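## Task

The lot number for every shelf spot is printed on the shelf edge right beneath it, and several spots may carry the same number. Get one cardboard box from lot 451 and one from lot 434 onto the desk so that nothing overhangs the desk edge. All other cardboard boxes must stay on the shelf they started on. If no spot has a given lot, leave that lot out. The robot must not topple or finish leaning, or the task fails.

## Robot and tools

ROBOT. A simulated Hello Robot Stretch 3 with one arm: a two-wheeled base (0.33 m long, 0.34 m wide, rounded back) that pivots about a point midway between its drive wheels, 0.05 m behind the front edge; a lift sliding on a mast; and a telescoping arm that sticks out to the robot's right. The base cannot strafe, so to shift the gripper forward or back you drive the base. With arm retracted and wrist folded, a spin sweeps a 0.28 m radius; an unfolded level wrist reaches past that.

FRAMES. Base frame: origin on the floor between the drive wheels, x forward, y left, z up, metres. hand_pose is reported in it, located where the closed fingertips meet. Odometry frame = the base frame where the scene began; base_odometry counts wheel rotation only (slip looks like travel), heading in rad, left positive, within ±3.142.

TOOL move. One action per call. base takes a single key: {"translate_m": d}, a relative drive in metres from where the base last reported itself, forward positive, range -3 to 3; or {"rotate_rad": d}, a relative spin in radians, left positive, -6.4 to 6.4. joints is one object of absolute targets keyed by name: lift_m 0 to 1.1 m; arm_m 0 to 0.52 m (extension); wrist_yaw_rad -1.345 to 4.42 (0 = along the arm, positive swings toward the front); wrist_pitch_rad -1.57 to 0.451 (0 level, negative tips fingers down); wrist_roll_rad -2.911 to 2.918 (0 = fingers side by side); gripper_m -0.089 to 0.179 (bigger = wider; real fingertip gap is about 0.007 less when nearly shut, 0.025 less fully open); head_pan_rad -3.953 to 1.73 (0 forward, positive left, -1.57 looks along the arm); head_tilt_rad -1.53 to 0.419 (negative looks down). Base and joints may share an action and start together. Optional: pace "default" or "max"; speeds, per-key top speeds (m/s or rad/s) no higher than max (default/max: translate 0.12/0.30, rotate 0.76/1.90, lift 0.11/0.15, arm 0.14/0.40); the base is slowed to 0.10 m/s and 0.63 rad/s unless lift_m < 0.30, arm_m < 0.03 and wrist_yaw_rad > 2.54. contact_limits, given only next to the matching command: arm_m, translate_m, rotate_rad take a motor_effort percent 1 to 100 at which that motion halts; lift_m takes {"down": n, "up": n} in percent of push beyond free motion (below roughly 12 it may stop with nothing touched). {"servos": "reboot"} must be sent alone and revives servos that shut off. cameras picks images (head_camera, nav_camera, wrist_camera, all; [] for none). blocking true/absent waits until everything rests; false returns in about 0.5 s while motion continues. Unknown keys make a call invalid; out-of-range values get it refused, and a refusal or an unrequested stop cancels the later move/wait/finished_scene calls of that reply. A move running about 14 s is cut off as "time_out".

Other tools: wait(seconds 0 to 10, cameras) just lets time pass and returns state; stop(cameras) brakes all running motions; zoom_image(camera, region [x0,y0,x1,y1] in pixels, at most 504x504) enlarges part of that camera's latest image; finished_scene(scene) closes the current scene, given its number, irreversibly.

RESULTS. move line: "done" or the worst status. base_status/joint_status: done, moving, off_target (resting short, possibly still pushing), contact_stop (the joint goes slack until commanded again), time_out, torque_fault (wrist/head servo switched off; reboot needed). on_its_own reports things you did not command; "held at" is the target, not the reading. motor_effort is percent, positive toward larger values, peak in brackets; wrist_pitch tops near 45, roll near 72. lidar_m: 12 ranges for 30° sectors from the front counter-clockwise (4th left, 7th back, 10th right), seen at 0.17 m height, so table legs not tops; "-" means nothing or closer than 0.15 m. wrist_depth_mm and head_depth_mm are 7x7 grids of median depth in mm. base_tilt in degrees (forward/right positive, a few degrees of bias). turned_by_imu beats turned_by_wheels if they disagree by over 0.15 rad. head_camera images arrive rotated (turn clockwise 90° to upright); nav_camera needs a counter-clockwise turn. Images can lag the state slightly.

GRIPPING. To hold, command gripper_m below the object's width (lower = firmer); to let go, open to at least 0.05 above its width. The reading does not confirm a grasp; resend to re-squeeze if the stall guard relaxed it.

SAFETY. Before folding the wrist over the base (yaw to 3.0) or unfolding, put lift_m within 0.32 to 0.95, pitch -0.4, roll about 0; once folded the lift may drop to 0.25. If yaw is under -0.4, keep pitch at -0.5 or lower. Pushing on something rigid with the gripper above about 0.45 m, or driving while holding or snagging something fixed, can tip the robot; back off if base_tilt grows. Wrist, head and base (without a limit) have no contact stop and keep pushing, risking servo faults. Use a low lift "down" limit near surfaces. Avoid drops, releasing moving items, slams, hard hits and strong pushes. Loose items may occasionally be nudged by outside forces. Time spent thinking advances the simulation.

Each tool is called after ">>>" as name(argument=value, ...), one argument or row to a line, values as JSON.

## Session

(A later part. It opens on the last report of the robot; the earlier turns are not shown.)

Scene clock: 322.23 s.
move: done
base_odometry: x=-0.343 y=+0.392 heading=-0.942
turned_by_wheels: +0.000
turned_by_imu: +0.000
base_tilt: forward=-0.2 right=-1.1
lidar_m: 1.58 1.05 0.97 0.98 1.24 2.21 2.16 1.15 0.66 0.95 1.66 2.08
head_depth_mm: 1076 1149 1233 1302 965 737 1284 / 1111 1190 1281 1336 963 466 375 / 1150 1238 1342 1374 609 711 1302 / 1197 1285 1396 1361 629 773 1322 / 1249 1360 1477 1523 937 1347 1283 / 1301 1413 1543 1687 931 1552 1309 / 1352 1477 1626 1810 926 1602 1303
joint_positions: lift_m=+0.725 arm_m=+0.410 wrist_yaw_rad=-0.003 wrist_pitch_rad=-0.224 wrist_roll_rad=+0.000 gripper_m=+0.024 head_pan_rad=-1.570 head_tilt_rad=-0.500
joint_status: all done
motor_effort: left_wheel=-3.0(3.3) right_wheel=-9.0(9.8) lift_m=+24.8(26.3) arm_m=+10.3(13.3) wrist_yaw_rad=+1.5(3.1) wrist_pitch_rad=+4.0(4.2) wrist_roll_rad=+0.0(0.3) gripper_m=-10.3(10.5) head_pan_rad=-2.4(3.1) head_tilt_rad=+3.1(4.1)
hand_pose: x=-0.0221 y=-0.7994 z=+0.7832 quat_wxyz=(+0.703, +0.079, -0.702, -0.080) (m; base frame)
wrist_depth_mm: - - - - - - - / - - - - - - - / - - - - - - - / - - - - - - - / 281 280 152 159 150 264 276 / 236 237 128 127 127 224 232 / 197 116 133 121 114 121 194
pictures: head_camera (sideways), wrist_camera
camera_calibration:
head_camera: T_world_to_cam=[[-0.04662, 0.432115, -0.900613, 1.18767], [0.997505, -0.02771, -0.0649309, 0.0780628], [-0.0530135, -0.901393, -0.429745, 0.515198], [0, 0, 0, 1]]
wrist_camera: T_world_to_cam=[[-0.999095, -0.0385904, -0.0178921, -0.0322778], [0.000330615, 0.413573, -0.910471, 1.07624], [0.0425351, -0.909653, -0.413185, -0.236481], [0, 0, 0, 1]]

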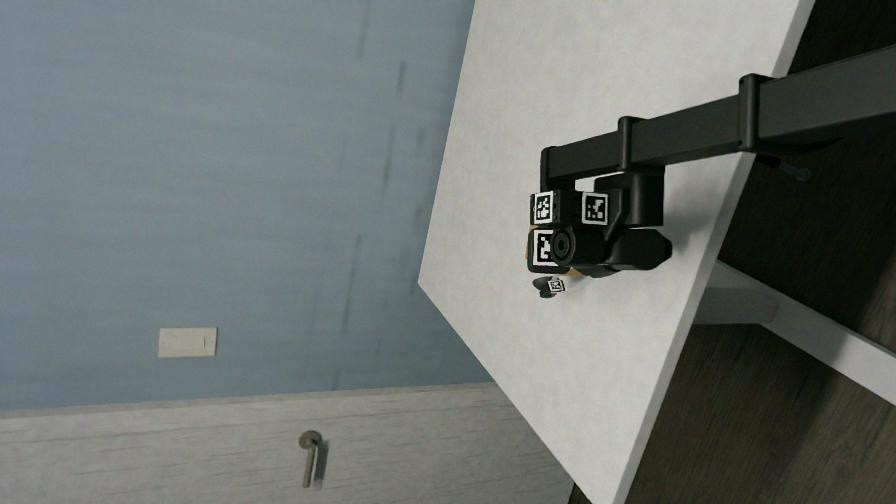

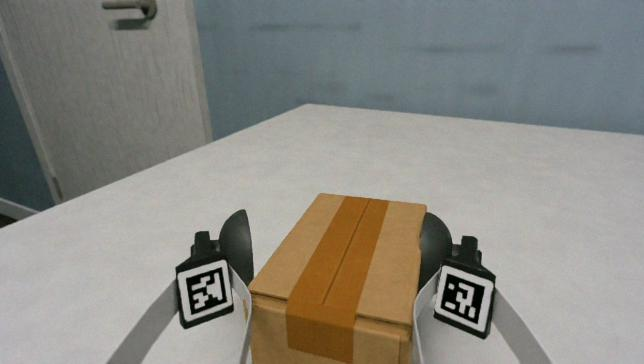

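>>> move(
  joints={"lift_m": 0.7},
  speeds={"lift_m": 0.02},
  contact_limits={"lift_m": {"down": 14}},
  cameras=["wrist_camera"],
)

Scene clock: 330.67 s.
move: done
base_odometry: x=-0.343 y=+0.392 heading=-0.942
turned_by_wheels: +0.000
turned_by_imu: +0.000
base_tilt: forward=-0.3 right=-1.2
lidar_m: 1.58 1.05 0.97 0.98 1.24 2.22 2.16 1.15 0.66 0.95 1.66 2.07
head_depth_mm: 1068 1141 1233 1304 972 740 1284 / 1108 1195 1285 1332 964 669 390 / 1152 1237 1340 1365 635 692 1297 / 1203 1288 1402 1361 717 748 1328 / 1261 1357 1481 1526 936 1343 1287 / 1299 1409 1547 1680 929 1554 1320 / 1348 1488 1637 1797 926 1599 1307
joint_positions: lift_m=+0.700 arm_m=+0.410 wrist_yaw_rad=-0.003 wrist_pitch_rad=-0.216 wrist_roll_rad=+0.000 gripper_m=+0.024 head_pan_rad=-1.570 head_tilt_rad=-0.500
joint_status: all done
motor_effort: left_wheel=-2.9(3.4) right_wheel=-9.1(10.1) lift_m=+22.7(26.8) arm_m=+2.2(5.3) wrist_yaw_rad=+2.2(2.8) wrist_pitch_rad=+2.3(4.2) wrist_roll_rad=-0.2(0.3) gripper_m=-10.1(10.4) head_pan_rad=-2.4(3.1) head_tilt_rad=+2.8(3.3)
contact_limits: lift_m down 14 (down: maximum 72; up: maximum 65)
hand_pose: x=-0.0221 y=-0.8001 z=+0.7603 quat_wxyz=(+0.703, +0.076, -0.703, -0.077) (m; base frame)
wrist_depth_mm: - - - - - - - / - - - - - - - / - - - - - - - / - - - - - - - / 245 255 241 159 152 252 249 / 204 204 128 127 127 193 200 / 175 116 131 121 114 121 167
pictures: wrist_camera
camera_calibration:
wrist_camera: T_world_to_cam=[[-0.999095, -0.0387501, -0.0175371, -0.0331115], [0.000308627, 0.405694, -0.914009, 1.05207], [0.0425326, -0.913187, -0.405315, -0.255373], [0, 0, 0, 1]]

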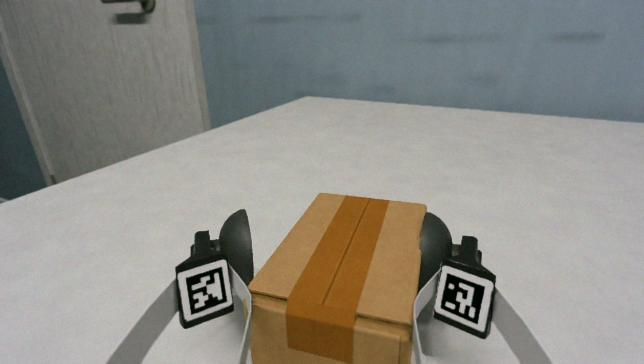

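>>> move(
  joints={"gripper_m": 0.179},
  cameras=["wrist_camera"],
)

>>> move(
  joints={"arm_m": 0.0},
  speeds={"arm_m": 0.2},
  cameras=["wrist_camera", "head_camera", "nav_camera"],
)

Scene clock: 337.07 s.
move: done
base_odometry: x=-0.343 y=+0.392 heading=-0.942
turned_by_wheels: +0.000
turned_by_imu: +0.000
base_tilt: forward=-0.2 right=-1.2
lidar_m: 1.58 1.05 0.97 0.98 1.24 2.21 2.15 1.15 0.66 0.95 1.67 2.08
head_depth_mm: 1070 1141 1226 1298 967 740 1292 / 1102 1189 1287 1335 957 671 392 / 1150 1243 1345 1374 634 693 1299 / 1202 1297 1407 1358 720 751 1330 / 1251 1357 1478 1534 900 1344 1292 / 1298 1406 1548 1685 927 1562 1317 / 1355 1472 1621 1807 926 1599 1314
joint_positions: lift_m=+0.700 arm_m=+0.410 wrist_yaw_rad=-0.001 wrist_pitch_rad=-0.216 wrist_roll_rad=+0.000 gripper_m=+0.179 head_pan_rad=-1.570 head_tilt_rad=-0.500
joint_status: all done
motor_effort: left_wheel=-2.8(3.2) right_wheel=-9.2(9.8) lift_m=+26.1(26.6) arm_m=-5.1(5.4) wrist_yaw_rad=+0.5(2.5) wrist_pitch_rad=+2.6(2.7) wrist_roll_rad=-0.3(0.3) gripper_m=+0.6(83.2) head_pan_rad=-2.4(3.2) head_tilt_rad=+1.8(2.5)
contact_limits: lift_m down 14 (down: maximum 72; up: maximum 65)
hand_pose: x=-0.0218 y=-0.8001 z=+0.7603 quat_wxyz=(+0.703, +0.076, -0.703, -0.077) (m; base frame)
wrist_depth_mm: - - - - - - - / - - - - - - - / - - - - - - - / - - - - - - - / 254 243 253 158 177 251 249 / 119 145 194 127 138 193 118 / 119 162 162 121 115 161 108
pictures: wrist_camera
camera_calibration:
wrist_camera: T_world_to_cam=[[-0.999047, -0.039961, -0.0175398, -0.0337803], [-0.00018421, 0.405769, -0.913976, 1.05208], [0.0436405, -0.913102, -0.40539, -0.255239], [0, 0, 0, 1]]

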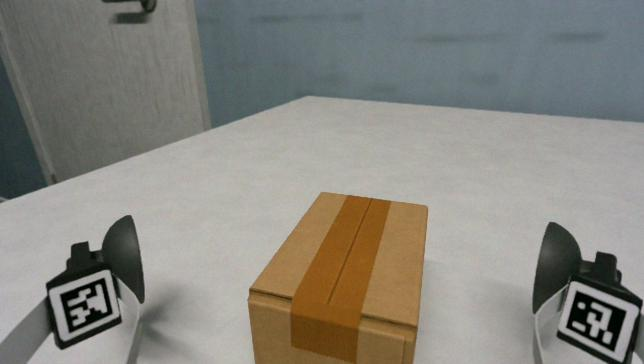

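Scene clock: 340.83 s.
move: done
base_odometry: x=-0.343 y=+0.392 heading=-0.942
turned_by_wheels: +0.000
turned_by_imu: +0.000
base_tilt: forward=-0.3 right=-1.3
lidar_m: 1.58 1.05 0.97 0.99 1.24 2.21 2.16 1.16 0.66 0.95 1.66 2.07
head_depth_mm: 1070 1140 1221 1300 971 737 1275 / 1107 1184 1278 1339 960 737 1233 / 1151 1243 1341 1371 958 755 1294 / 1201 1294 1406 1360 904 803 1327 / 1245 1348 1480 1532 934 1352 1293 / 1291 1424 1555 1676 929 1560 1303 / 1350 1482 1618 1815 927 1603 1307
joint_positions: lift_m=+0.700 arm_m=+0.001 wrist_yaw_rad=-0.001 wrist_pitch_rad=-0.216 wrist_roll_rad=+0.000 gripper_m=+0.179 head_pan_rad=-1.570 head_tilt_rad=-0.500
joint_status: all done
motor_effort: left_wheel=-3.0(3.4) right_wheel=-9.7(10.1) lift_m=+28.6(29.4) arm_m=-12.9(14.8) wrist_yaw_rad=+0.0(2.4) wrist_pitch_rad=+2.4(2.6) wrist_roll_rad=-0.2(0.5) gripper_m=+0.3(1.2) head_pan_rad=-2.2(3.0) head_tilt_rad=+1.2(2.2)
contact_limits: lift_m down 14 (down: maximum 72; up: maximum 65)
hand_pose: x=-0.0218 y=-0.3907 z=+0.7603 quat_wxyz=(+0.703, +0.076, -0.703, -0.077) (m; base frame)
wrist_depth_mm: - - - - - - - / - - - - - - - / - - - - - - - / - - - - - - - / - - - - - 282 265 / 119 145 - - - - 118 / 118 - - - - - 107
pictures: head_camera (sideways), nav_camera (sideways), wrist_camera
camera_calibration:
head_camera: T_world_to_cam=[[-0.0466199, 0.432114, -0.900613, 1.18767], [0.997505, -0.0277102, -0.0649309, 0.0780628], [-0.0530137, -0.901393, -0.429744, 0.515198], [0, 0, 0, 1]]
nav_camera: T_world_to_cam=[[0.0173972, -0.455857, 0.889883, -1.11505], [-0.99979, -0.0175583, 0.0105514, 0.0425394], [0.0108149, -0.88988, -0.456066, 0.546717], [0, 0, 0, 1]]
wrist_camera: T_world_to_cam=[[-0.999047, -0.0399613, -0.0175399, -0.0174192], [-0.000184197, 0.405769, -0.913976, 0.885946], [0.0436408, -0.913102, -0.40539, 0.118607], [0, 0, 0, 1]]

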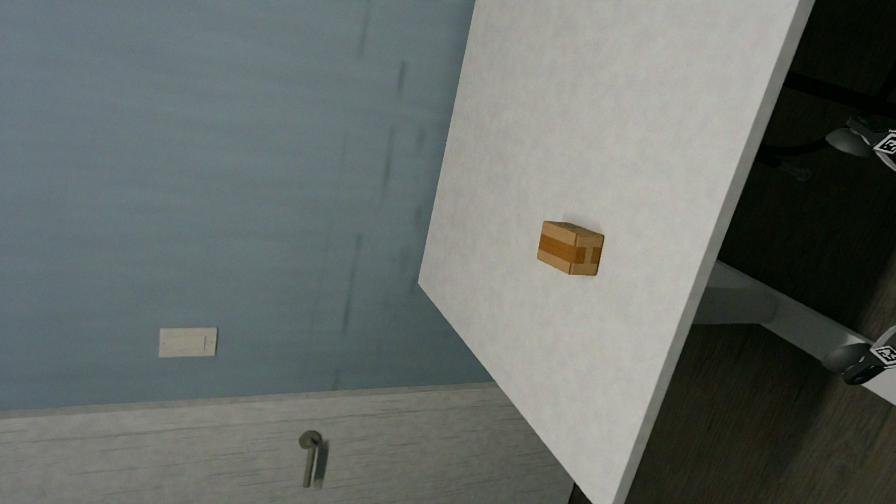

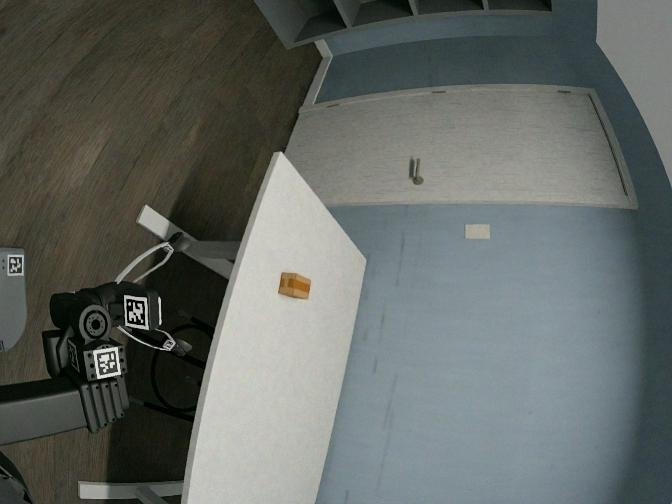

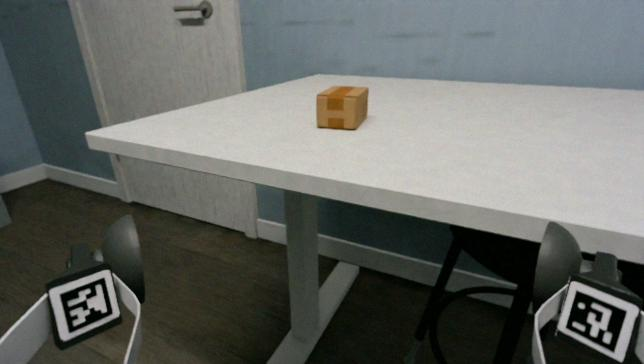

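>>> move(
  base={"rotate_rad": 2.506},
  joints={"wrist_yaw_rad": 3.0, "wrist_pitch_rad": -0.4, "gripper_m": 0.03, "head_pan_rad": 0.0, "head_tilt_rad": -0.3},
  cameras=["head_camera", "nav_camera"],
)

>>> move(
  joints={"lift_m": 0.27},
  pace="max",
  cameras=[],
)

Scene clock: 379.20 s.
move: done
base_odometry: x=-0.343 y=+0.392 heading=+1.563
turned_by_wheels: +2.506
turned_by_imu: +2.465
base_tilt: forward=-0.4 right=-1.3
lidar_m: 2.21 2.21 1.15 0.67 0.66 1.54 2.08 1.93 1.12 0.97 0.97 1.13
head_depth_mm: 2209 2338 2459 2640 2712 2011 1536 / 2149 2309 2385 2537 2637 2092 1592 / 2109 2188 2289 2432 2578 2083 1577 / 2043 2117 2230 2352 2504 2081 1564 / 1976 2040 2139 2260 2397 2049 1561 / 1928 2007 2075 2194 2348 2044 1543 / 1848 1950 2023 2134 2234 2031 1544
base_status: done
joint_positions: lift_m=+0.700 arm_m=+0.001 wrist_yaw_rad=+2.997 wrist_pitch_rad=-0.413 wrist_roll_rad=+0.000 gripper_m=+0.030 head_pan_rad=+0.000 head_tilt_rad=-0.298
joint_status: all done
motor_effort: left_wheel=-9.2(12.3) right_wheel=+8.5(12.7) lift_m=+23.5(30.9) arm_m=-12.6(13.7) wrist_yaw_rad=+2.1(5.8) wrist_pitch_rad=+1.9(4.0) wrist_roll_rad=+0.1(0.3) gripper_m=+0.0(83.6) head_pan_rad=-3.2(5.4) head_tilt_rad=-2.9(7.6)
contact_limits: lift_m down 14 (down: maximum 72; up: maximum 65)
hand_pose: x=+0.0112 y=+0.0772 z=+0.7139 quat_wxyz=(+0.195, +0.700, +0.095, +0.680) (m; base frame)
wrist_depth_mm: 139 139 - - - - - / - 149 859 - - - - / - 163 - - - - - / - 180 862 - - - - / - - 208 - - - - / - - 131 134 129 - - / 932 927 264 907 873 913 917
pictures: head_camera (sideways), nav_camera (sideways)
camera_calibration:
head_camera: T_world_to_cam=[[-0.242656, -0.0463091, -0.969006, 1.27816], [0.0408277, 0.997488, -0.0578942, 0.0747537], [0.969253, -0.0536107, -0.240156, 0.262227], [0, 0, 0, 1]]
nav_camera: T_world_to_cam=[[0.268049, 0.0170707, 0.963254, -1.21234], [0.0144296, -0.999802, 0.013703, 0.0322465], [0.963297, 0.0102263, -0.268242, 0.296476], [0, 0, 0, 1]]

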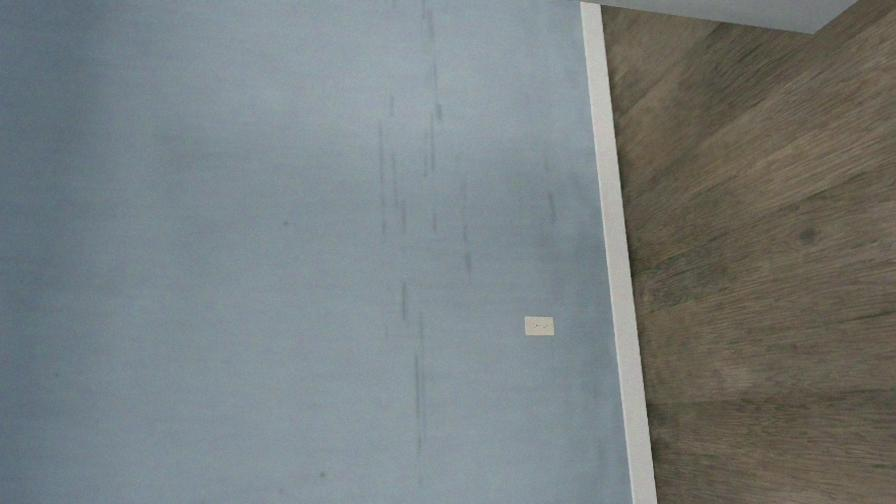

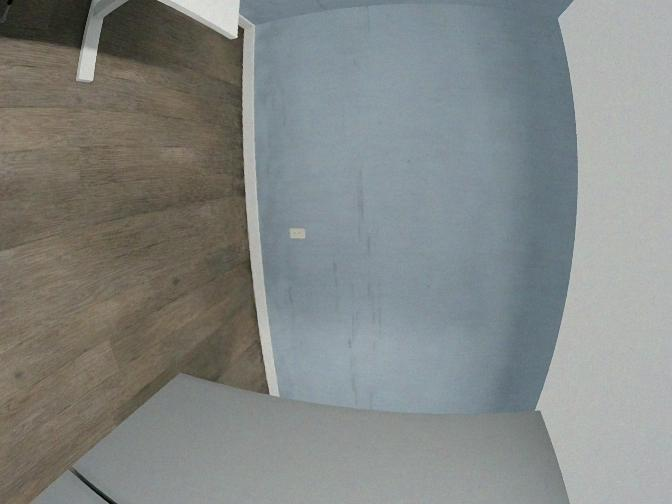

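Scene clock: 382.87 s.
move: done
base_odometry: x=-0.343 y=+0.392 heading=+1.563
turned_by_wheels: +0.000
turned_by_imu: +0.000
base_tilt: forward=-0.4 right=-1.3
lidar_m: 2.22 2.21 1.15 0.66 0.67 1.54 2.07 1.93 1.12 0.97 0.97 1.13
head_depth_mm: 2232 2364 2476 2628 2737 2011 1540 / 2147 2268 2366 2516 2639 2075 1580 / 2066 2180 2311 2440 2522 2069 1562 / 2017 2113 2244 2357 2498 2052 1555 / 1949 2044 2153 2272 2416 2039 1558 / 1910 1988 2088 2202 2339 2017 1550 / 1873 1944 2024 2147 2232 2026 1538
joint_positions: lift_m=+0.270 arm_m=+0.001 wrist_yaw_rad=+2.997 wrist_pitch_rad=-0.414 wrist_roll_rad=+0.000 gripper_m=+0.030 head_pan_rad=+0.000 head_tilt_rad=-0.300
joint_status: all done
motor_effort: left_wheel=-9.6(9.8) right_wheel=+8.8(9.4) lift_m=+26.3(26.3) arm_m=-10.7(13.1) wrist_yaw_rad=+2.3(3.5) wrist_pitch_rad=+2.2(2.3) wrist_roll_rad=-0.1(0.3) gripper_m=+0.2(0.9) head_pan_rad=-2.9(3.7) head_tilt_rad=-3.4(4.2)
hand_pose: x=+0.0112 y=+0.0770 z=+0.2835 quat_wxyz=(+0.195, +0.700, +0.095, +0.680) (m; base frame)
wrist_depth_mm: - 139 - - - - - / - 149 - - - - - / 909 162 870 920 910 900 896 / 740 184 665 730 714 709 698 / 607 581 208 589 586 583 583 / 515 510 131 152 129 498 487 / 267 266 252 261 414 432 432
pictures: none

>>> move(
  base={"translate_m": 1.8},
  pace="max",
  cameras=[],
)

>>> move(
  base={"rotate_rad": -1.318},
  pace="max",
  cameras=["nav_camera", "head_camera"],
)

Scene clock: 396.07 s.
move: done
base_odometry: x=-0.330 y=+2.191 heading=+1.563
turned_by_wheels: +0.000
turned_by_imu: +0.001
base_tilt: forward=-0.4 right=-1.2
lidar_m: 0.48 0.48 0.56 0.97 1.77 1.62 3.59 1.04 0.76 1.12 0.95 0.55
head_depth_mm: 435 460 484 514 546 585 629 / 423 443 469 496 528 563 602 / 410 431 453 479 507 539 576 / 399 418 439 463 490 519 553 / 387 405 425 449 473 500 533 / 377 393 413 434 457 483 512 / 368 383 402 421 443 467 494
base_status: done
joint_positions: lift_m=+0.270 arm_m=+0.001 wrist_yaw_rad=+2.997 wrist_pitch_rad=-0.414 wrist_roll_rad=+0.000 gripper_m=+0.030 head_pan_rad=+0.000 head_tilt_rad=-0.301
motor_effort: left_wheel=-1.1(12.7) right_wheel=+9.5(14.0) lift_m=+25.0(31.1) arm_m=-5.5(9.6) wrist_yaw_rad=+0.9(3.4) wrist_pitch_rad=+2.2(2.4) wrist_roll_rad=+0.1(0.3) gripper_m=+0.4(1.0) head_pan_rad=-3.5(3.7) head_tilt_rad=+0.2(3.2)
hand_pose: x=+0.0111 y=+0.0770 z=+0.2835 quat_wxyz=(+0.195, +0.700, +0.096, +0.680) (m; base frame)
wrist_depth_mm: - 139 - - - - 453 / - 149 - - 967 - 458 / 956 163 869 910 855 691 467 / 740 183 664 713 705 648 479 / 606 579 208 586 586 591 502 / 516 507 131 151 129 497 479 / 267 266 250 262 410 433 430
pictures: none

Scene clock: 398.00 s.
move: done
base_odometry: x=-0.330 y=+2.191 heading=+0.245
turned_by_wheels: -1.318
turned_by_imu: -1.292
base_tilt: forward=-0.3 right=-1.1
lidar_m: 1.76 0.67 0.49 0.48 0.50 0.69 1.77 1.62 2.20 1.92 0.76 0.79
head_depth_mm: 1754 1832 1921 2026 2136 2098 1588 / 1751 1831 1919 2048 2162 2078 1577 / 1748 1822 1925 2022 2149 2064 1585 / 1755 1830 1911 2032 2138 2067 1570 / 1746 1843 1917 2022 2142 2022 1552 / 1743 1814 1900 2002 2098 1938 1555 / 1349 1376 1396 1433 1460 1496 1442
base_status: done
joint_positions: lift_m=+0.270 arm_m=+0.001 wrist_yaw_rad=+2.997 wrist_pitch_rad=-0.414 wrist_roll_rad=+0.000 gripper_m=+0.030 head_pan_rad=+0.000 head_tilt_rad=-0.301
motor_effort: left_wheel=+5.1(14.5) right_wheel=-8.0(14.7) lift_m=+25.6(26.0) arm_m=-11.8(11.8) wrist_yaw_rad=+0.9(3.0) wrist_pitch_rad=+2.1(2.3) wrist_roll_rad=-0.2(0.4) gripper_m=+0.4(0.8) head_pan_rad=-2.6(3.5) head_tilt_rad=+1.5(1.9)
hand_pose: x=+0.0111 y=+0.0770 z=+0.2835 quat_wxyz=(+0.195, +0.700, +0.096, +0.680) (m; base frame)
wrist_depth_mm: 462 139 480 489 489 499 - / 490 149 - - - - - / - 162 171 - - - 650 / 593 183 613 639 654 665 671 / 607 582 207 593 592 583 583 / 514 509 130 151 129 498 492 / 268 266 251 262 411 433 431
pictures: head_camera (sideways), nav_camera (sideways)
camera_calibration:
head_camera: T_world_to_cam=[[-0.245361, -0.0462742, -0.968327, 1.27729], [0.0408093, 0.997482, -0.058008, 0.0749018], [0.968572, -0.0537496, -0.242855, 0.265744], [0, 0, 0, 1]]
nav_camera: T_world_to_cam=[[0.270734, 0.0170322, 0.962504, -1.21138], [0.0143244, -0.999804, 0.0136631, 0.0322991], [0.962548, 0.0100882, -0.270925, 0.299972], [0, 0, 0, 1]]

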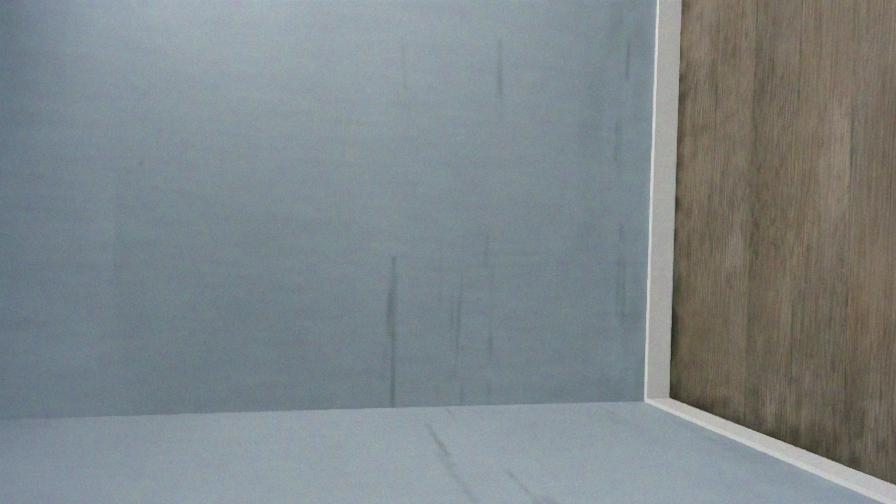

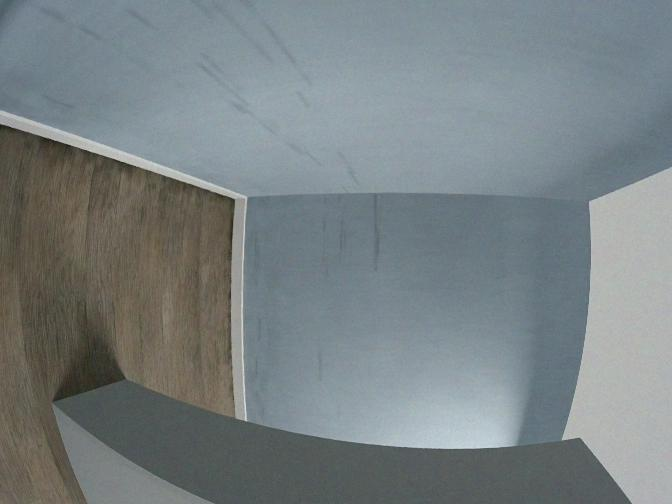

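>>> move(
  base={"translate_m": 1.4},
  pace="max",
  cameras=[],
)

>>> move(
  base={"rotate_rad": -1.6},
  joints={"head_pan_rad": -1.0, "head_tilt_rad": -0.4},
  pace="max",
  cameras=["nav_camera", "head_camera"],
)

Scene clock: 421.30 s.
move: done
base_odometry: x=+1.028 y=+2.532 heading=+0.246
turned_by_wheels: +0.000
turned_by_imu: +0.001
base_tilt: forward=-0.4 right=-1.2
lidar_m: 0.60 0.62 0.47 0.46 0.48 0.66 1.92 0.79 0.70 2.19 0.83 0.62
head_depth_mm: 490 511 536 566 596 631 669 / 490 512 538 566 596 631 670 / 488 510 536 564 596 631 669 / 489 511 537 564 597 634 671 / 488 513 536 566 596 630 668 / 489 512 537 564 595 632 670 / 490 512 536 565 596 630 670
base_status: done
joint_positions: lift_m=+0.270 arm_m=+0.001 wrist_yaw_rad=+2.997 wrist_pitch_rad=-0.414 wrist_roll_rad=+0.000 gripper_m=+0.030 head_pan_rad=+0.000 head_tilt_rad=-0.301
motor_effort: left_wheel=+6.5(16.5) right_wheel=+0.2(11.1) lift_m=+27.9(28.8) arm_m=-10.2(13.2) wrist_yaw_rad=+1.1(2.9) wrist_pitch_rad=+2.2(2.3) wrist_roll_rad=+0.0(0.4) gripper_m=+0.2(0.9) head_pan_rad=-3.0(3.8) head_tilt_rad=+5.2(5.7)
hand_pose: x=+0.0110 y=+0.0770 z=+0.2835 quat_wxyz=(+0.195, +0.700, +0.096, +0.680) (m; base frame)
wrist_depth_mm: 444 139 458 467 482 487 493 / 482 149 492 493 - - - / - 163 171 - - - - / 578 181 588 608 618 652 645 / 595 582 208 592 588 581 576 / 520 507 131 151 130 496 493 / 268 266 252 262 410 430 428
pictures: none

Scene clock: 423.43 s.
move: done
base_odometry: x=+1.028 y=+2.532 heading=-1.354
turned_by_wheels: -1.600
turned_by_imu: -1.568
base_tilt: forward=-0.3 right=-1.3
lidar_m: 2.25 0.84 0.62 0.60 0.62 0.47 0.46 0.47 0.66 1.85 0.79 0.70
head_depth_mm: 2751 2929 3001 3236 2556 1839 1457 / 2944 3088 3174 3345 2531 1831 1437 / 3042 3322 3404 3551 2501 1817 1436 / 3183 3355 3333 3302 2355 1741 1394 / 751 801 858 918 990 1080 1187 / 660 694 739 782 837 903 966 / 590 618 651 685 729 784 865
base_status: done
joint_positions: lift_m=+0.270 arm_m=+0.001 wrist_yaw_rad=+2.997 wrist_pitch_rad=-0.414 wrist_roll_rad=+0.000 gripper_m=+0.030 head_pan_rad=-1.005 head_tilt_rad=-0.400
joint_status: all done
motor_effort: left_wheel=+5.0(15.1) right_wheel=-8.8(14.2) lift_m=+28.3(29.3) arm_m=-12.4(13.3) wrist_yaw_rad=+2.1(3.3) wrist_pitch_rad=+2.2(2.3) wrist_roll_rad=-0.1(0.3) gripper_m=+0.4(1.0) head_pan_rad=+3.4(5.0) head_tilt_rad=-4.2(6.2)
hand_pose: x=+0.0110 y=+0.0770 z=+0.2835 quat_wxyz=(+0.195, +0.700, +0.096, +0.680) (m; base frame)
wrist_depth_mm: 562 139 597 607 622 635 656 / 619 149 635 661 676 693 711 / 660 163 688 716 735 757 781 / 649 183 669 710 718 696 701 / 586 582 208 592 582 588 575 / 513 508 131 151 129 496 494 / 268 266 252 261 410 433 432
pictures: head_camera (sideways), nav_camera (sideways)
camera_calibration:
head_camera: T_world_to_cam=[[-0.22134, 0.262233, -0.939278, 1.2392], [0.860733, 0.505296, -0.0617601, 0.0747774], [0.458417, -0.822137, -0.337555, 0.392107], [0, 0, 0, 1]]
nav_camera: T_world_to_cam=[[0.209881, -0.298736, 0.930971, -1.16983], [-0.835636, -0.549148, 0.0121745, 0.0394235], [0.507604, -0.780508, -0.36489, 0.425039], [0, 0, 0, 1]]

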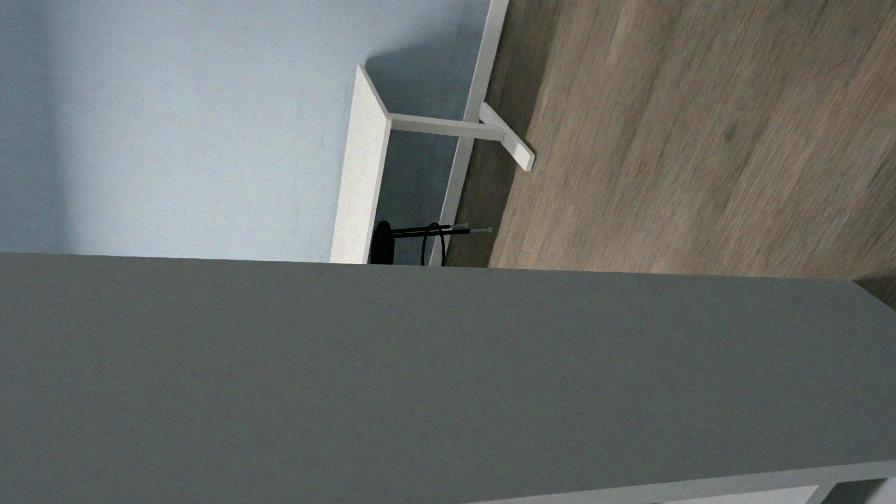

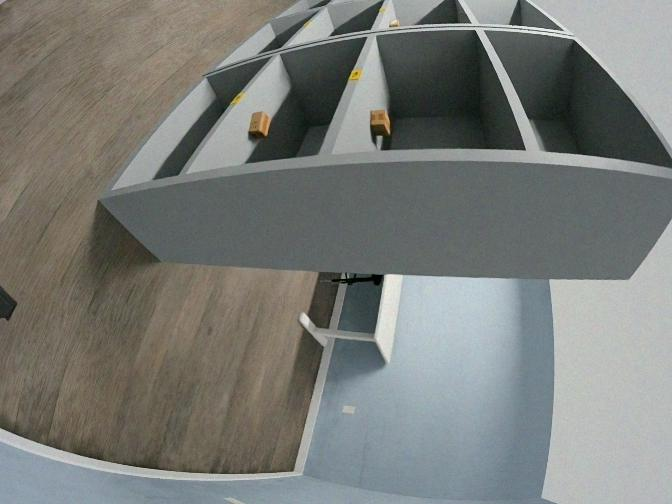

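>>> move(
  base={"rotate_rad": 0.447},
  joints={"head_pan_rad": -1.57, "head_tilt_rad": -0.45},
  pace="max",
  cameras=[],
)

>>> move(
  base={"translate_m": 0.5},
  pace="max",
  cameras=[],
)

>>> move(
  base={"rotate_rad": -0.447},
  pace="max",
  cameras=["nav_camera", "head_camera"],
)

Scene clock: 456.17 s.
move: done
base_odometry: x=+1.028 y=+2.532 heading=-0.908
turned_by_wheels: +0.447
turned_by_imu: +0.439
base_tilt: forward=-0.3 right=-1.2
lidar_m: 0.92 0.63 0.60 0.61 0.49 0.46 0.47 0.61 1.40 0.87 0.70 1.50
head_depth_mm: 2669 2838 3027 3165 2328 1758 1397 / 2739 2935 3167 3281 2320 1746 1389 / 2902 3124 3206 3229 2315 1719 1378 / 3048 3193 3357 3457 2294 1724 1374 / 3177 3416 3437 3144 2146 1641 1349 / 778 823 875 939 1008 1088 1188 / 677 711 752 791 847 901 969
base_status: done
joint_positions: lift_m=+0.270 arm_m=+0.001 wrist_yaw_rad=+2.997 wrist_pitch_rad=-0.414 wrist_roll_rad=+0.000 gripper_m=+0.030 head_pan_rad=-1.581 head_tilt_rad=-0.452
joint_status: all done
motor_effort: left_wheel=-6.1(14.7) right_wheel=+7.9(14.1) lift_m=+30.1(30.6) arm_m=-11.0(11.7) wrist_yaw_rad=+1.9(2.8) wrist_pitch_rad=+2.2(2.3) wrist_roll_rad=+0.1(0.3) gripper_m=+0.8(1.1) head_pan_rad=+2.1(4.2) head_tilt_rad=-2.6(8.9)
hand_pose: x=+0.0110 y=+0.0770 z=+0.2835 quat_wxyz=(+0.195, +0.700, +0.096, +0.680) (m; base frame)
wrist_depth_mm: 406 139 700 639 589 545 503 / 436 150 763 699 645 585 536 / 457 163 795 756 678 635 580 / 467 180 664 713 715 671 613 / 476 563 208 587 587 580 578 / 479 510 130 151 129 497 494 / 268 267 250 260 410 432 432
pictures: none

Scene clock: 459.13 s.
move: done
base_odometry: x=+1.336 y=+2.138 heading=-0.908
turned_by_wheels: +0.000
turned_by_imu: +0.000
base_tilt: forward=-0.4 right=-1.1
lidar_m: 0.59 0.41 0.38 0.39 0.50 0.91 0.92 1.20 0.64 0.65 1.18 2.03
head_depth_mm: 515 642 894 3108 2326 1746 1395 / 527 966 602 656 739 1086 1313 / 612 1030 1096 815 1268 974 887 / 631 1077 1142 816 1308 1007 1252 / 762 1133 1213 864 1341 1034 1279 / 786 1196 1274 919 1319 1078 1273 / 820 1236 1279 1321 1314 1430 1275
base_status: done
joint_positions: lift_m=+0.270 arm_m=+0.001 wrist_yaw_rad=+2.998 wrist_pitch_rad=-0.414 wrist_roll_rad=+0.000 gripper_m=+0.030 head_pan_rad=-1.570 head_tilt_rad=-0.452
motor_effort: left_wheel=+3.8(12.5) right_wheel=+3.2(16.4) lift_m=+30.4(31.0) arm_m=-13.1(13.4) wrist_yaw_rad=+2.1(3.0) wrist_pitch_rad=+2.3(2.3) wrist_roll_rad=+0.1(0.4) gripper_m=+0.2(0.9) head_pan_rad=+3.6(4.1) head_tilt_rad=+1.4(3.0)
hand_pose: x=+0.0110 y=+0.0770 z=+0.2835 quat_wxyz=(+0.195, +0.700, +0.096, +0.680) (m; base frame)
wrist_depth_mm: 587 139 451 419 386 354 329 / 662 150 488 461 416 380 354 / 731 163 532 507 457 411 378 / 739 183 589 560 497 452 411 / 604 584 207 575 507 482 439 / 510 511 131 151 129 494 467 / 266 266 250 262 412 429 432
pictures: none

Scene clock: 460.40 s.
move: done
base_odometry: x=+1.336 y=+2.138 heading=-1.354
turned_by_wheels: -0.447
turned_by_imu: -0.438
base_tilt: forward=-0.4 right=-1.2
lidar_m: 1.43 0.54 0.39 0.38 0.40 0.54 0.91 0.94 1.30 0.64 1.13 1.18
head_depth_mm: 2716 2677 2559 2522 2215 1747 1392 / 2914 3156 3300 3262 2334 1727 1388 / 2903 3167 3369 3522 2316 1729 1374 / 2946 3121 3383 3394 2270 1703 1382 / 2850 3071 3278 1130 1228 1341 1290 / 515 550 600 660 716 934 877 / 685 963 1042 781 1217 992 1176
base_status: done
joint_positions: lift_m=+0.270 arm_m=+0.001 wrist_yaw_rad=+2.998 wrist_pitch_rad=-0.414 wrist_roll_rad=+0.000 gripper_m=+0.030 head_pan_rad=-1.570 head_tilt_rad=-0.452
motor_effort: left_wheel=+5.4(14.5) right_wheel=-8.6(14.0) lift_m=+29.4(30.2) arm_m=-11.9(13.5) wrist_yaw_rad=+1.8(2.6) wrist_pitch_rad=+2.2(2.3) wrist_roll_rad=-0.2(0.3) gripper_m=+0.1(0.9) head_pan_rad=+3.1(3.9) head_tilt_rad=+3.0(3.7)
hand_pose: x=+0.0110 y=+0.0770 z=+0.2835 quat_wxyz=(+0.195, +0.700, +0.096, +0.680) (m; base frame)
wrist_depth_mm: 367 139 387 399 408 418 426 / 403 149 418 431 444 455 467 / 440 163 451 478 488 506 508 / 481 184 493 528 543 555 565 / 512 524 207 546 566 589 589 / 515 507 131 151 129 502 494 / 268 267 251 262 411 430 431
pictures: head_camera (sideways), nav_camera (sideways)
camera_calibration:
head_camera: T_world_to_cam=[[-0.0466484, 0.388551, -0.920246, 1.21329], [0.997512, -0.0306217, -0.0634944, 0.0761966], [-0.0528503, -0.920918, -0.386156, 0.458475], [0, 0, 0, 1]]
nav_camera: T_world_to_cam=[[0.01743, -0.412784, 0.910662, -1.14216], [-0.999788, -0.0171955, 0.0113415, 0.0415101], [0.0109777, -0.910667, -0.412996, 0.49067], [0, 0, 0, 1]]

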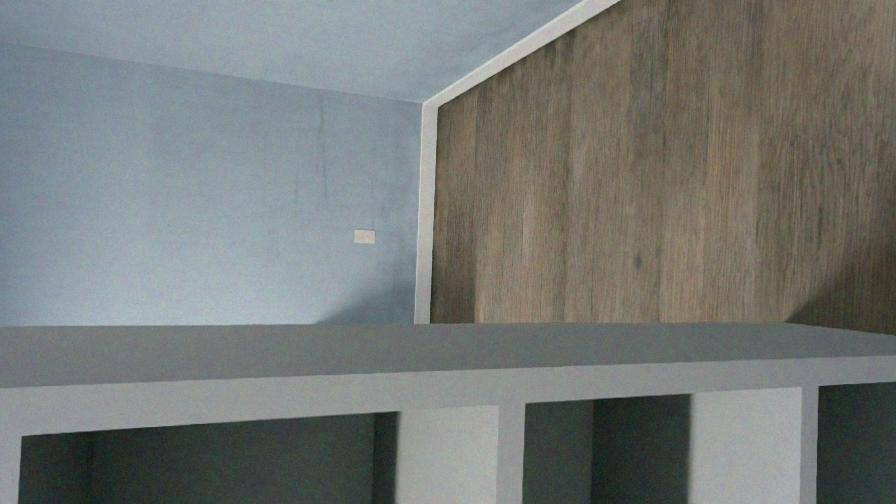

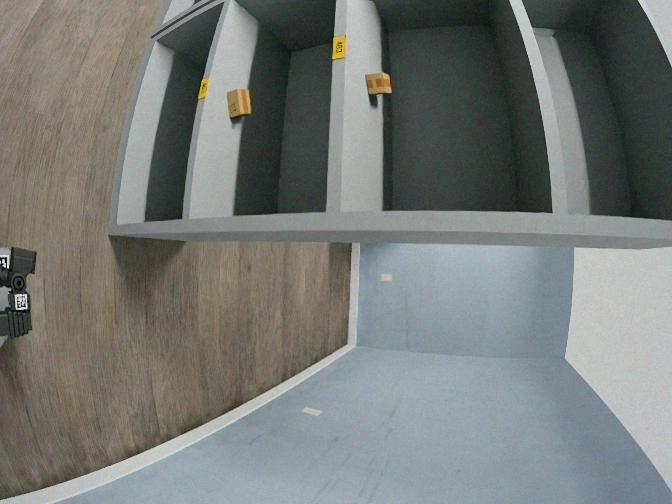

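>>> move(
  base={"translate_m": 0.6},
  pace="max",
  cameras=["nav_camera", "head_camera"],
)

Scene clock: 468.90 s.
move: done
base_odometry: x=+1.465 y=+1.552 heading=-1.354
turned_by_wheels: +0.000
turned_by_imu: +0.001
base_tilt: forward=-0.2 right=-1.3
lidar_m: 1.41 0.53 0.39 0.38 0.39 0.54 1.50 1.56 0.78 1.09 0.75 1.48
head_depth_mm: 578 974 1050 842 1198 1029 1045 / 591 975 1044 830 1225 1019 1210 / 604 974 1044 819 1235 1016 1205 / 622 975 1048 798 1230 945 1187 / 636 967 1048 803 1223 1004 1182 / 657 972 1045 793 1219 994 1181 / 679 969 1033 781 1153 992 1116
base_status: done
joint_positions: lift_m=+0.270 arm_m=+0.001 wrist_yaw_rad=+2.998 wrist_pitch_rad=-0.414 wrist_roll_rad=+0.000 gripper_m=+0.030 head_pan_rad=-1.570 head_tilt_rad=-0.450
motor_effort: left_wheel=+2.7(14.1) right_wheel=+2.3(14.0) lift_m=+27.8(29.1) arm_m=-10.2(11.8) wrist_yaw_rad=+2.1(3.1) wrist_pitch_rad=+2.1(2.3) wrist_roll_rad=-0.2(0.3) gripper_m=+0.0(1.0) head_pan_rad=+2.4(3.6) head_tilt_rad=+3.6(5.3)
hand_pose: x=+0.0110 y=+0.0770 z=+0.2835 quat_wxyz=(+0.195, +0.700, +0.096, +0.680) (m; base frame)
wrist_depth_mm: 364 139 380 392 402 411 418 / 401 149 415 425 434 448 461 / 437 163 445 468 483 497 511 / 482 184 491 515 529 539 550 / 512 512 208 537 558 570 579 / 511 507 131 151 129 490 491 / 266 265 251 261 411 431 428
pictures: head_camera (sideways), nav_camera (sideways)
camera_calibration:
head_camera: T_world_to_cam=[[-0.0466464, 0.386579, -0.921076, 1.21437], [0.997512, -0.030758, -0.0634267, 0.0761086], [-0.0528498, -0.921743, -0.384183, 0.455907], [0, 0, 0, 1]]
nav_camera: T_world_to_cam=[[0.017428, -0.410833, 0.911544, -1.14331], [-0.999788, -0.0171708, 0.0113763, 0.0414648], [0.0109782, -0.911549, -0.411045, 0.48813], [0, 0, 0, 1]]

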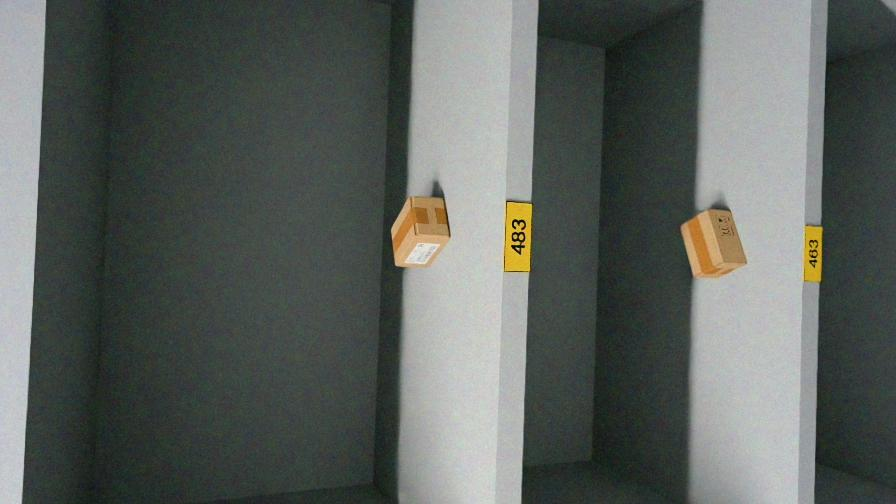

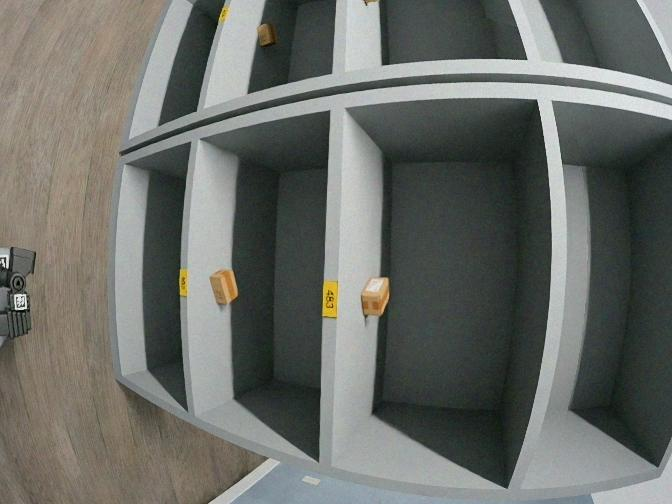

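>>> move(
  base={"translate_m": 0.9},
  pace="max",
  cameras=["nav_camera", "head_camera"],
)

Scene clock: 479.53 s.
move: done
base_odometry: x=+1.659 y=+0.673 heading=-1.354
turned_by_wheels: +0.000
turned_by_imu: +0.001
base_tilt: forward=-0.3 right=-1.1
lidar_m: 1.37 0.51 0.38 0.37 0.38 0.53 1.50 1.48 0.76 1.10 0.78 1.52
head_depth_mm: 579 981 1046 842 1097 991 950 / 590 981 1055 834 1239 1023 1209 / 603 980 1062 823 1233 1015 1205 / 619 981 1066 760 1233 1008 1195 / 636 978 1056 753 1228 1006 1211 / 652 983 1061 794 1220 997 1212 / 676 981 1060 782 1204 991 1213
base_status: done
joint_positions: lift_m=+0.270 arm_m=+0.001 wrist_yaw_rad=+2.998 wrist_pitch_rad=-0.414 wrist_roll_rad=+0.000 gripper_m=+0.030 head_pan_rad=-1.570 head_tilt_rad=-0.450
motor_effort: left_wheel=+1.2(15.4) right_wheel=+5.8(10.8) lift_m=+24.6(26.8) arm_m=-7.9(8.9) wrist_yaw_rad=+2.3(3.1) wrist_pitch_rad=+2.1(2.3) wrist_roll_rad=-0.1(0.4) gripper_m=+0.6(0.8) head_pan_rad=+2.1(2.7) head_tilt_rad=+3.1(4.4)
hand_pose: x=+0.0110 y=+0.0770 z=+0.2835 quat_wxyz=(+0.195, +0.700, +0.096, +0.680) (m; base frame)
wrist_depth_mm: 358 139 375 383 391 404 415 / 388 149 402 420 429 436 452 / 423 163 434 462 473 482 498 / 464 184 476 509 528 534 551 / 506 510 208 535 545 559 575 / 519 506 131 152 129 493 491 / 269 266 253 261 416 432 431
pictures: head_camera (sideways), nav_camera (sideways)
camera_calibration:
head_camera: T_world_to_cam=[[-0.0466461, 0.386579, -0.921076, 1.21437], [0.997512, -0.0307588, -0.0634267, 0.0761086], [-0.0528506, -0.921743, -0.384183, 0.455907], [0, 0, 0, 1]]
nav_camera: T_world_to_cam=[[0.0174277, -0.410833, 0.911544, -1.14331], [-0.999788, -0.01717, 0.0113763, 0.0414648], [0.0109774, -0.911549, -0.411045, 0.48813], [0, 0, 0, 1]]

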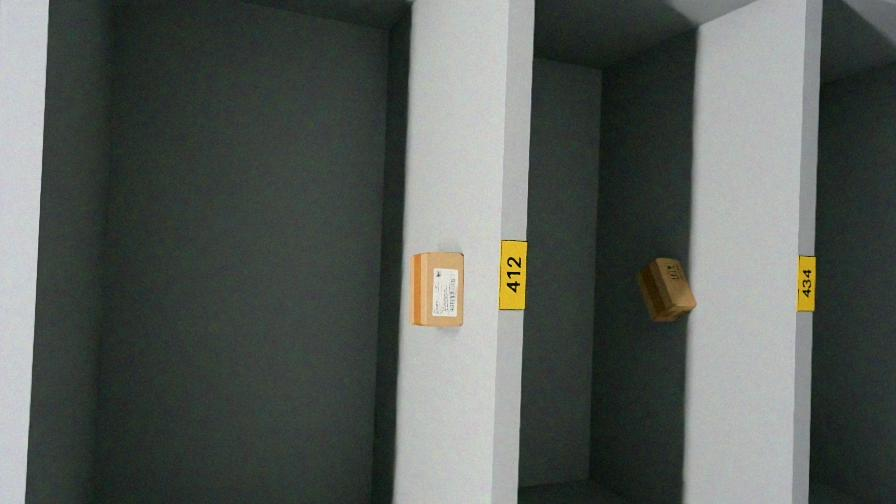

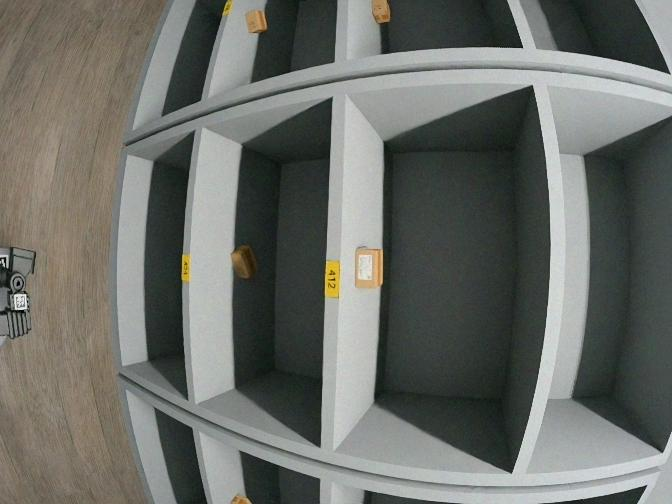

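>>> zoom_image(
  camera="head_camera",
  region=[620, 220, 840, 340],
)

Scaled by 2.291 from the camera's 896x504 image, which has a finer 1280x720 frame.

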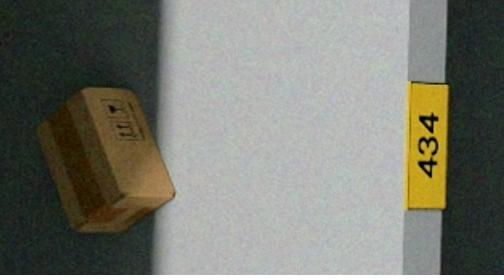

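>>> move(
  base={"translate_m": -0.06},
  joints={"lift_m": 0.52, "head_tilt_rad": -0.6},
  pace="max",
  cameras=[],
)

>>> move(
  joints={"wrist_yaw_rad": 0.37},
  cameras=[],
)

>>> move(
  joints={"wrist_pitch_rad": -0.2, "gripper_m": 0.179, "arm_m": 0.25, "lift_m": 0.513},
  cameras=["wrist_camera", "head_camera"],
)

Scene clock: 541.10 s.
move: done
base_odometry: x=+1.646 y=+0.731 heading=-1.354
turned_by_wheels: +0.000
turned_by_imu: +0.000
base_tilt: forward=-0.3 right=-1.1
lidar_m: 1.38 0.52 0.38 0.37 0.38 0.53 1.50 1.43 0.73 1.10 0.82 1.57
head_depth_mm: 899 962 871 846 933 966 1156 / 905 992 923 1174 1120 1112 1181 / 904 987 909 1244 1110 1303 1197 / 905 991 892 1240 1099 1291 1187 / 901 988 777 1243 1066 1291 1186 / 907 992 866 1239 1083 1279 1184 / 902 997 856 1246 1078 1277 1177
base_status: done
joint_positions: lift_m=+0.520 arm_m=+0.001 wrist_yaw_rad=+2.998 wrist_pitch_rad=-0.415 wrist_roll_rad=+0.000 gripper_m=+0.030 head_pan_rad=-1.570 head_tilt_rad=-0.600
joint_status: all done
motor_effort: left_wheel=-0.9(13.3) right_wheel=-3.1(11.8) lift_m=+28.3(33.7) arm_m=-4.7(6.3) wrist_yaw_rad=+2.4(3.1) wrist_pitch_rad=+2.3(2.4) wrist_roll_rad=-0.1(0.3) gripper_m=+0.3(0.8) head_pan_rad=+2.1(2.2) head_tilt_rad=-5.2(6.0)
hand_pose: x=+0.0110 y=+0.0770 z=+0.5334 quat_wxyz=(+0.195, +0.700, +0.096, +0.680) (m; base frame)
wrist_depth_mm: 358 139 374 387 394 403 411 / 391 149 405 420 430 441 452 / 424 163 436 458 475 489 499 / 468 185 478 510 526 541 561 / 520 521 208 544 576 608 640 / 582 595 131 146 129 683 709 / 650 649 266 687 671 703 697
pictures: none

Scene clock: 543.40 s.
move: done
base_odometry: x=+1.646 y=+0.731 heading=-1.354
turned_by_wheels: +0.000
turned_by_imu: +0.000
base_tilt: forward=-0.3 right=-1.1
lidar_m: 1.38 0.52 0.38 0.37 0.38 0.53 1.50 1.44 0.73 1.10 0.81 1.57
head_depth_mm: 901 963 878 844 932 965 1164 / 902 990 922 1168 1121 1111 1180 / 902 991 913 1246 1112 1296 1196 / 905 993 893 1251 1102 1293 1192 / 901 1000 774 1243 1063 1295 1181 / 903 997 869 1246 1085 1285 1179 / 902 997 854 1250 1075 1270 1176
joint_positions: lift_m=+0.520 arm_m=+0.001 wrist_yaw_rad=+0.373 wrist_pitch_rad=-0.415 wrist_roll_rad=+0.000 gripper_m=+0.030 head_pan_rad=-1.570 head_tilt_rad=-0.600
joint_status: all done
motor_effort: left_wheel=-1.2(1.5) right_wheel=-3.9(3.9) lift_m=+22.7(27.8) arm_m=-3.4(5.2) wrist_yaw_rad=-2.7(6.2) wrist_pitch_rad=+2.2(2.4) wrist_roll_rad=-0.1(0.3) gripper_m=+0.4(1.2) head_pan_rad=+1.2(1.9) head_tilt_rad=-4.8(6.1)
hand_pose: x=+0.0605 y=-0.3549 z=+0.5334 quat_wxyz=(+0.707, +0.272, -0.653, -0.015) (m; base frame)
wrist_depth_mm: 834 551 607 591 531 563 552 / - 612 647 450 423 379 353 / - - 725 - 965 841 769 / - - 735 - - 917 831 / 997 932 779 162 163 808 808 / 826 828 130 146 129 710 718 / 717 709 684 711 663 621 615
pictures: none

Scene clock: 546.47 s.
move: done
base_odometry: x=+1.646 y=+0.731 heading=-1.354
turned_by_wheels: +0.000
turned_by_imu: +0.000
base_tilt: forward=-0.3 right=-1.2
lidar_m: 1.38 0.52 0.38 0.37 0.38 0.53 1.50 1.44 0.73 1.10 0.81 1.57
head_depth_mm: 898 959 873 840 930 967 1167 / 901 993 919 1171 1113 1110 1175 / 899 988 910 1237 1105 969 589 / 901 994 897 1241 1094 920 628 / 901 988 776 1233 1062 930 1186 / 899 996 867 1244 1082 949 1184 / 899 992 855 1249 1080 1279 1180
joint_positions: lift_m=+0.513 arm_m=+0.250 wrist_yaw_rad=+0.373 wrist_pitch_rad=-0.222 wrist_roll_rad=+0.000 gripper_m=+0.179 head_pan_rad=-1.570 head_tilt_rad=-0.600
joint_status: all done
motor_effort: left_wheel=-1.0(1.7) right_wheel=-3.3(4.1) lift_m=+26.8(27.8) arm_m=+13.3(16.1) wrist_yaw_rad=-3.7(4.2) wrist_pitch_rad=+3.5(5.9) wrist_roll_rad=+0.1(0.3) gripper_m=+0.9(85.3) head_pan_rad=+1.1(1.7) head_tilt_rad=-4.6(6.0)
hand_pose: x=+0.0677 y=-0.6229 z=+0.5719 quat_wxyz=(+0.705, +0.207, -0.676, +0.053) (m; base frame)
wrist_depth_mm: 421 515 667 617 559 512 462 / 428 531 708 665 594 529 485 / 423 504 505 498 362 489 484 / 335 337 334 331 329 331 326 / 420 263 250 249 248 247 245 / 119 145 253 215 198 190 121 / 119 598 745 715 196 177 108
pictures: head_camera (sideways), wrist_camera
camera_calibration:
head_camera: T_world_to_cam=[[-0.0467736, 0.520172, -0.85278, 1.12529], [0.997503, -0.0208981, -0.0674587, 0.0813452], [-0.0529116, -0.853806, -0.517896, 0.629898], [0, 0, 0, 1]]
wrist_camera: T_world_to_cam=[[-0.915285, -0.402414, -0.0177777, -0.171871], [-0.150468, 0.38251, -0.911617, 0.802302], [0.373647, -0.831714, -0.410656, -0.142315], [0, 0, 0, 1]]

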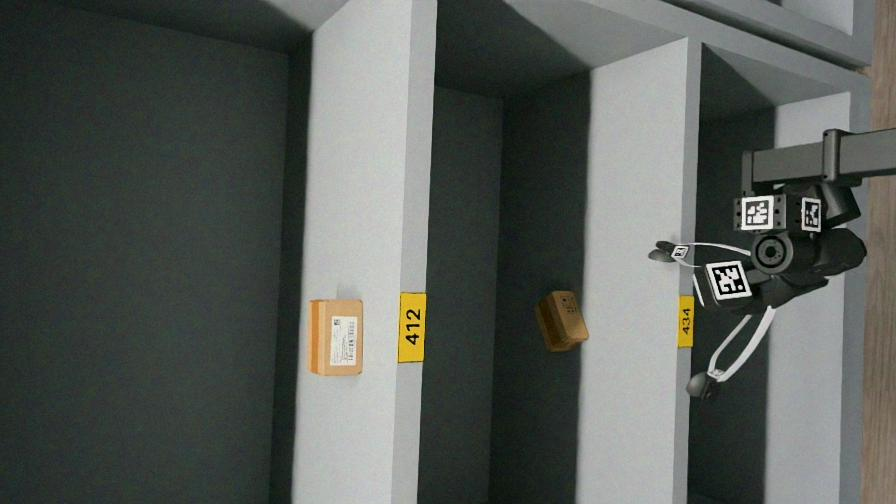

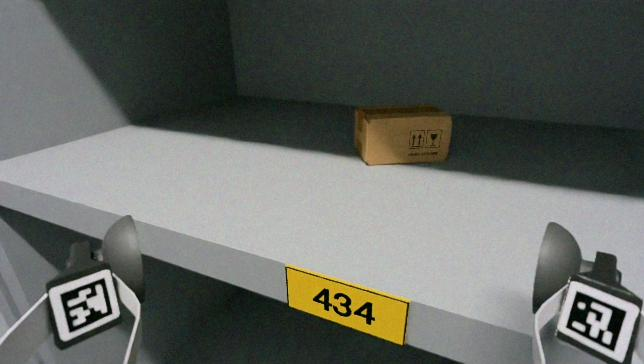

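>>> move(
  base={"translate_m": -0.05},
  joints={"wrist_yaw_rad": 0.473, "arm_m": 0.4},
  contact_limits={"arm_m": 32},
  cameras=["wrist_camera"],
)

Scene clock: 620.50 s.
move: done
base_odometry: x=+1.635 y=+0.780 heading=-1.354
turned_by_wheels: +0.000
turned_by_imu: +0.000
base_tilt: forward=-0.2 right=-1.3
lidar_m: 1.38 0.52 0.38 0.37 0.38 0.53 1.50 1.39 0.71 1.10 0.84 1.57
head_depth_mm: 867 858 806 728 851 953 1183 / 900 988 923 1007 1068 988 1159 / 901 994 908 1246 1102 701 588 / 904 992 892 1243 1104 792 1195 / 899 993 882 1242 1062 1293 1190 / 903 991 756 1245 1082 1276 1182 / 898 995 854 1239 1081 1279 1181
base_status: done
joint_positions: lift_m=+0.513 arm_m=+0.400 wrist_yaw_rad=+0.470 wrist_pitch_rad=-0.222 wrist_roll_rad=+0.000 gripper_m=+0.179 head_pan_rad=-1.570 head_tilt_rad=-0.600
joint_status: all done
motor_effort: left_wheel=-3.4(9.2) right_wheel=-9.5(11.5) lift_m=+29.3(31.3) arm_m=+13.9(14.8) wrist_yaw_rad=+2.1(4.7) wrist_pitch_rad=+3.6(3.6) wrist_roll_rad=-0.1(0.3) gripper_m=+0.9(1.3) head_pan_rad=+0.4(1.1) head_tilt_rad=-3.8(5.1)
contact_limits: arm_m 32 (drawing in: default 31, maximum 55; extending or still: default 40, maximum 69)
hand_pose: x=+0.0894 y=-0.7632 z=+0.5719 quat_wxyz=(+0.702, +0.240, -0.665, +0.087) (m; base frame)
wrist_depth_mm: 432 516 570 485 431 385 343 / 439 538 623 519 456 400 360 / 439 502 501 501 450 413 376 / 335 336 332 248 290 327 324 / 250 250 248 247 246 246 245 / 119 143 199 198 198 189 121 / 116 161 165 164 164 164 108
pictures: wrist_camera
camera_calibration:
wrist_camera: T_world_to_cam=[[-0.872003, -0.489178, -0.0177732, -0.278593], [-0.186764, 0.366046, -0.911663, 0.849962], [0.452471, -0.791654, -0.410554, -0.243621], [0, 0, 0, 1]]

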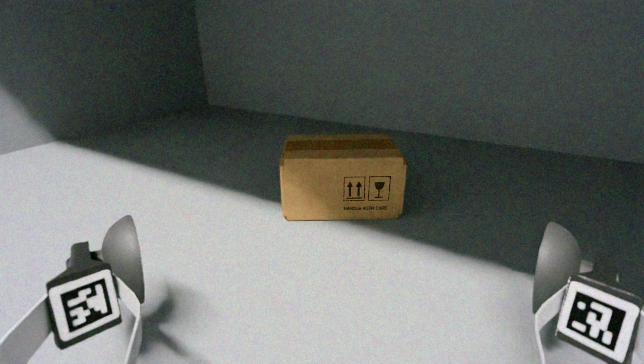

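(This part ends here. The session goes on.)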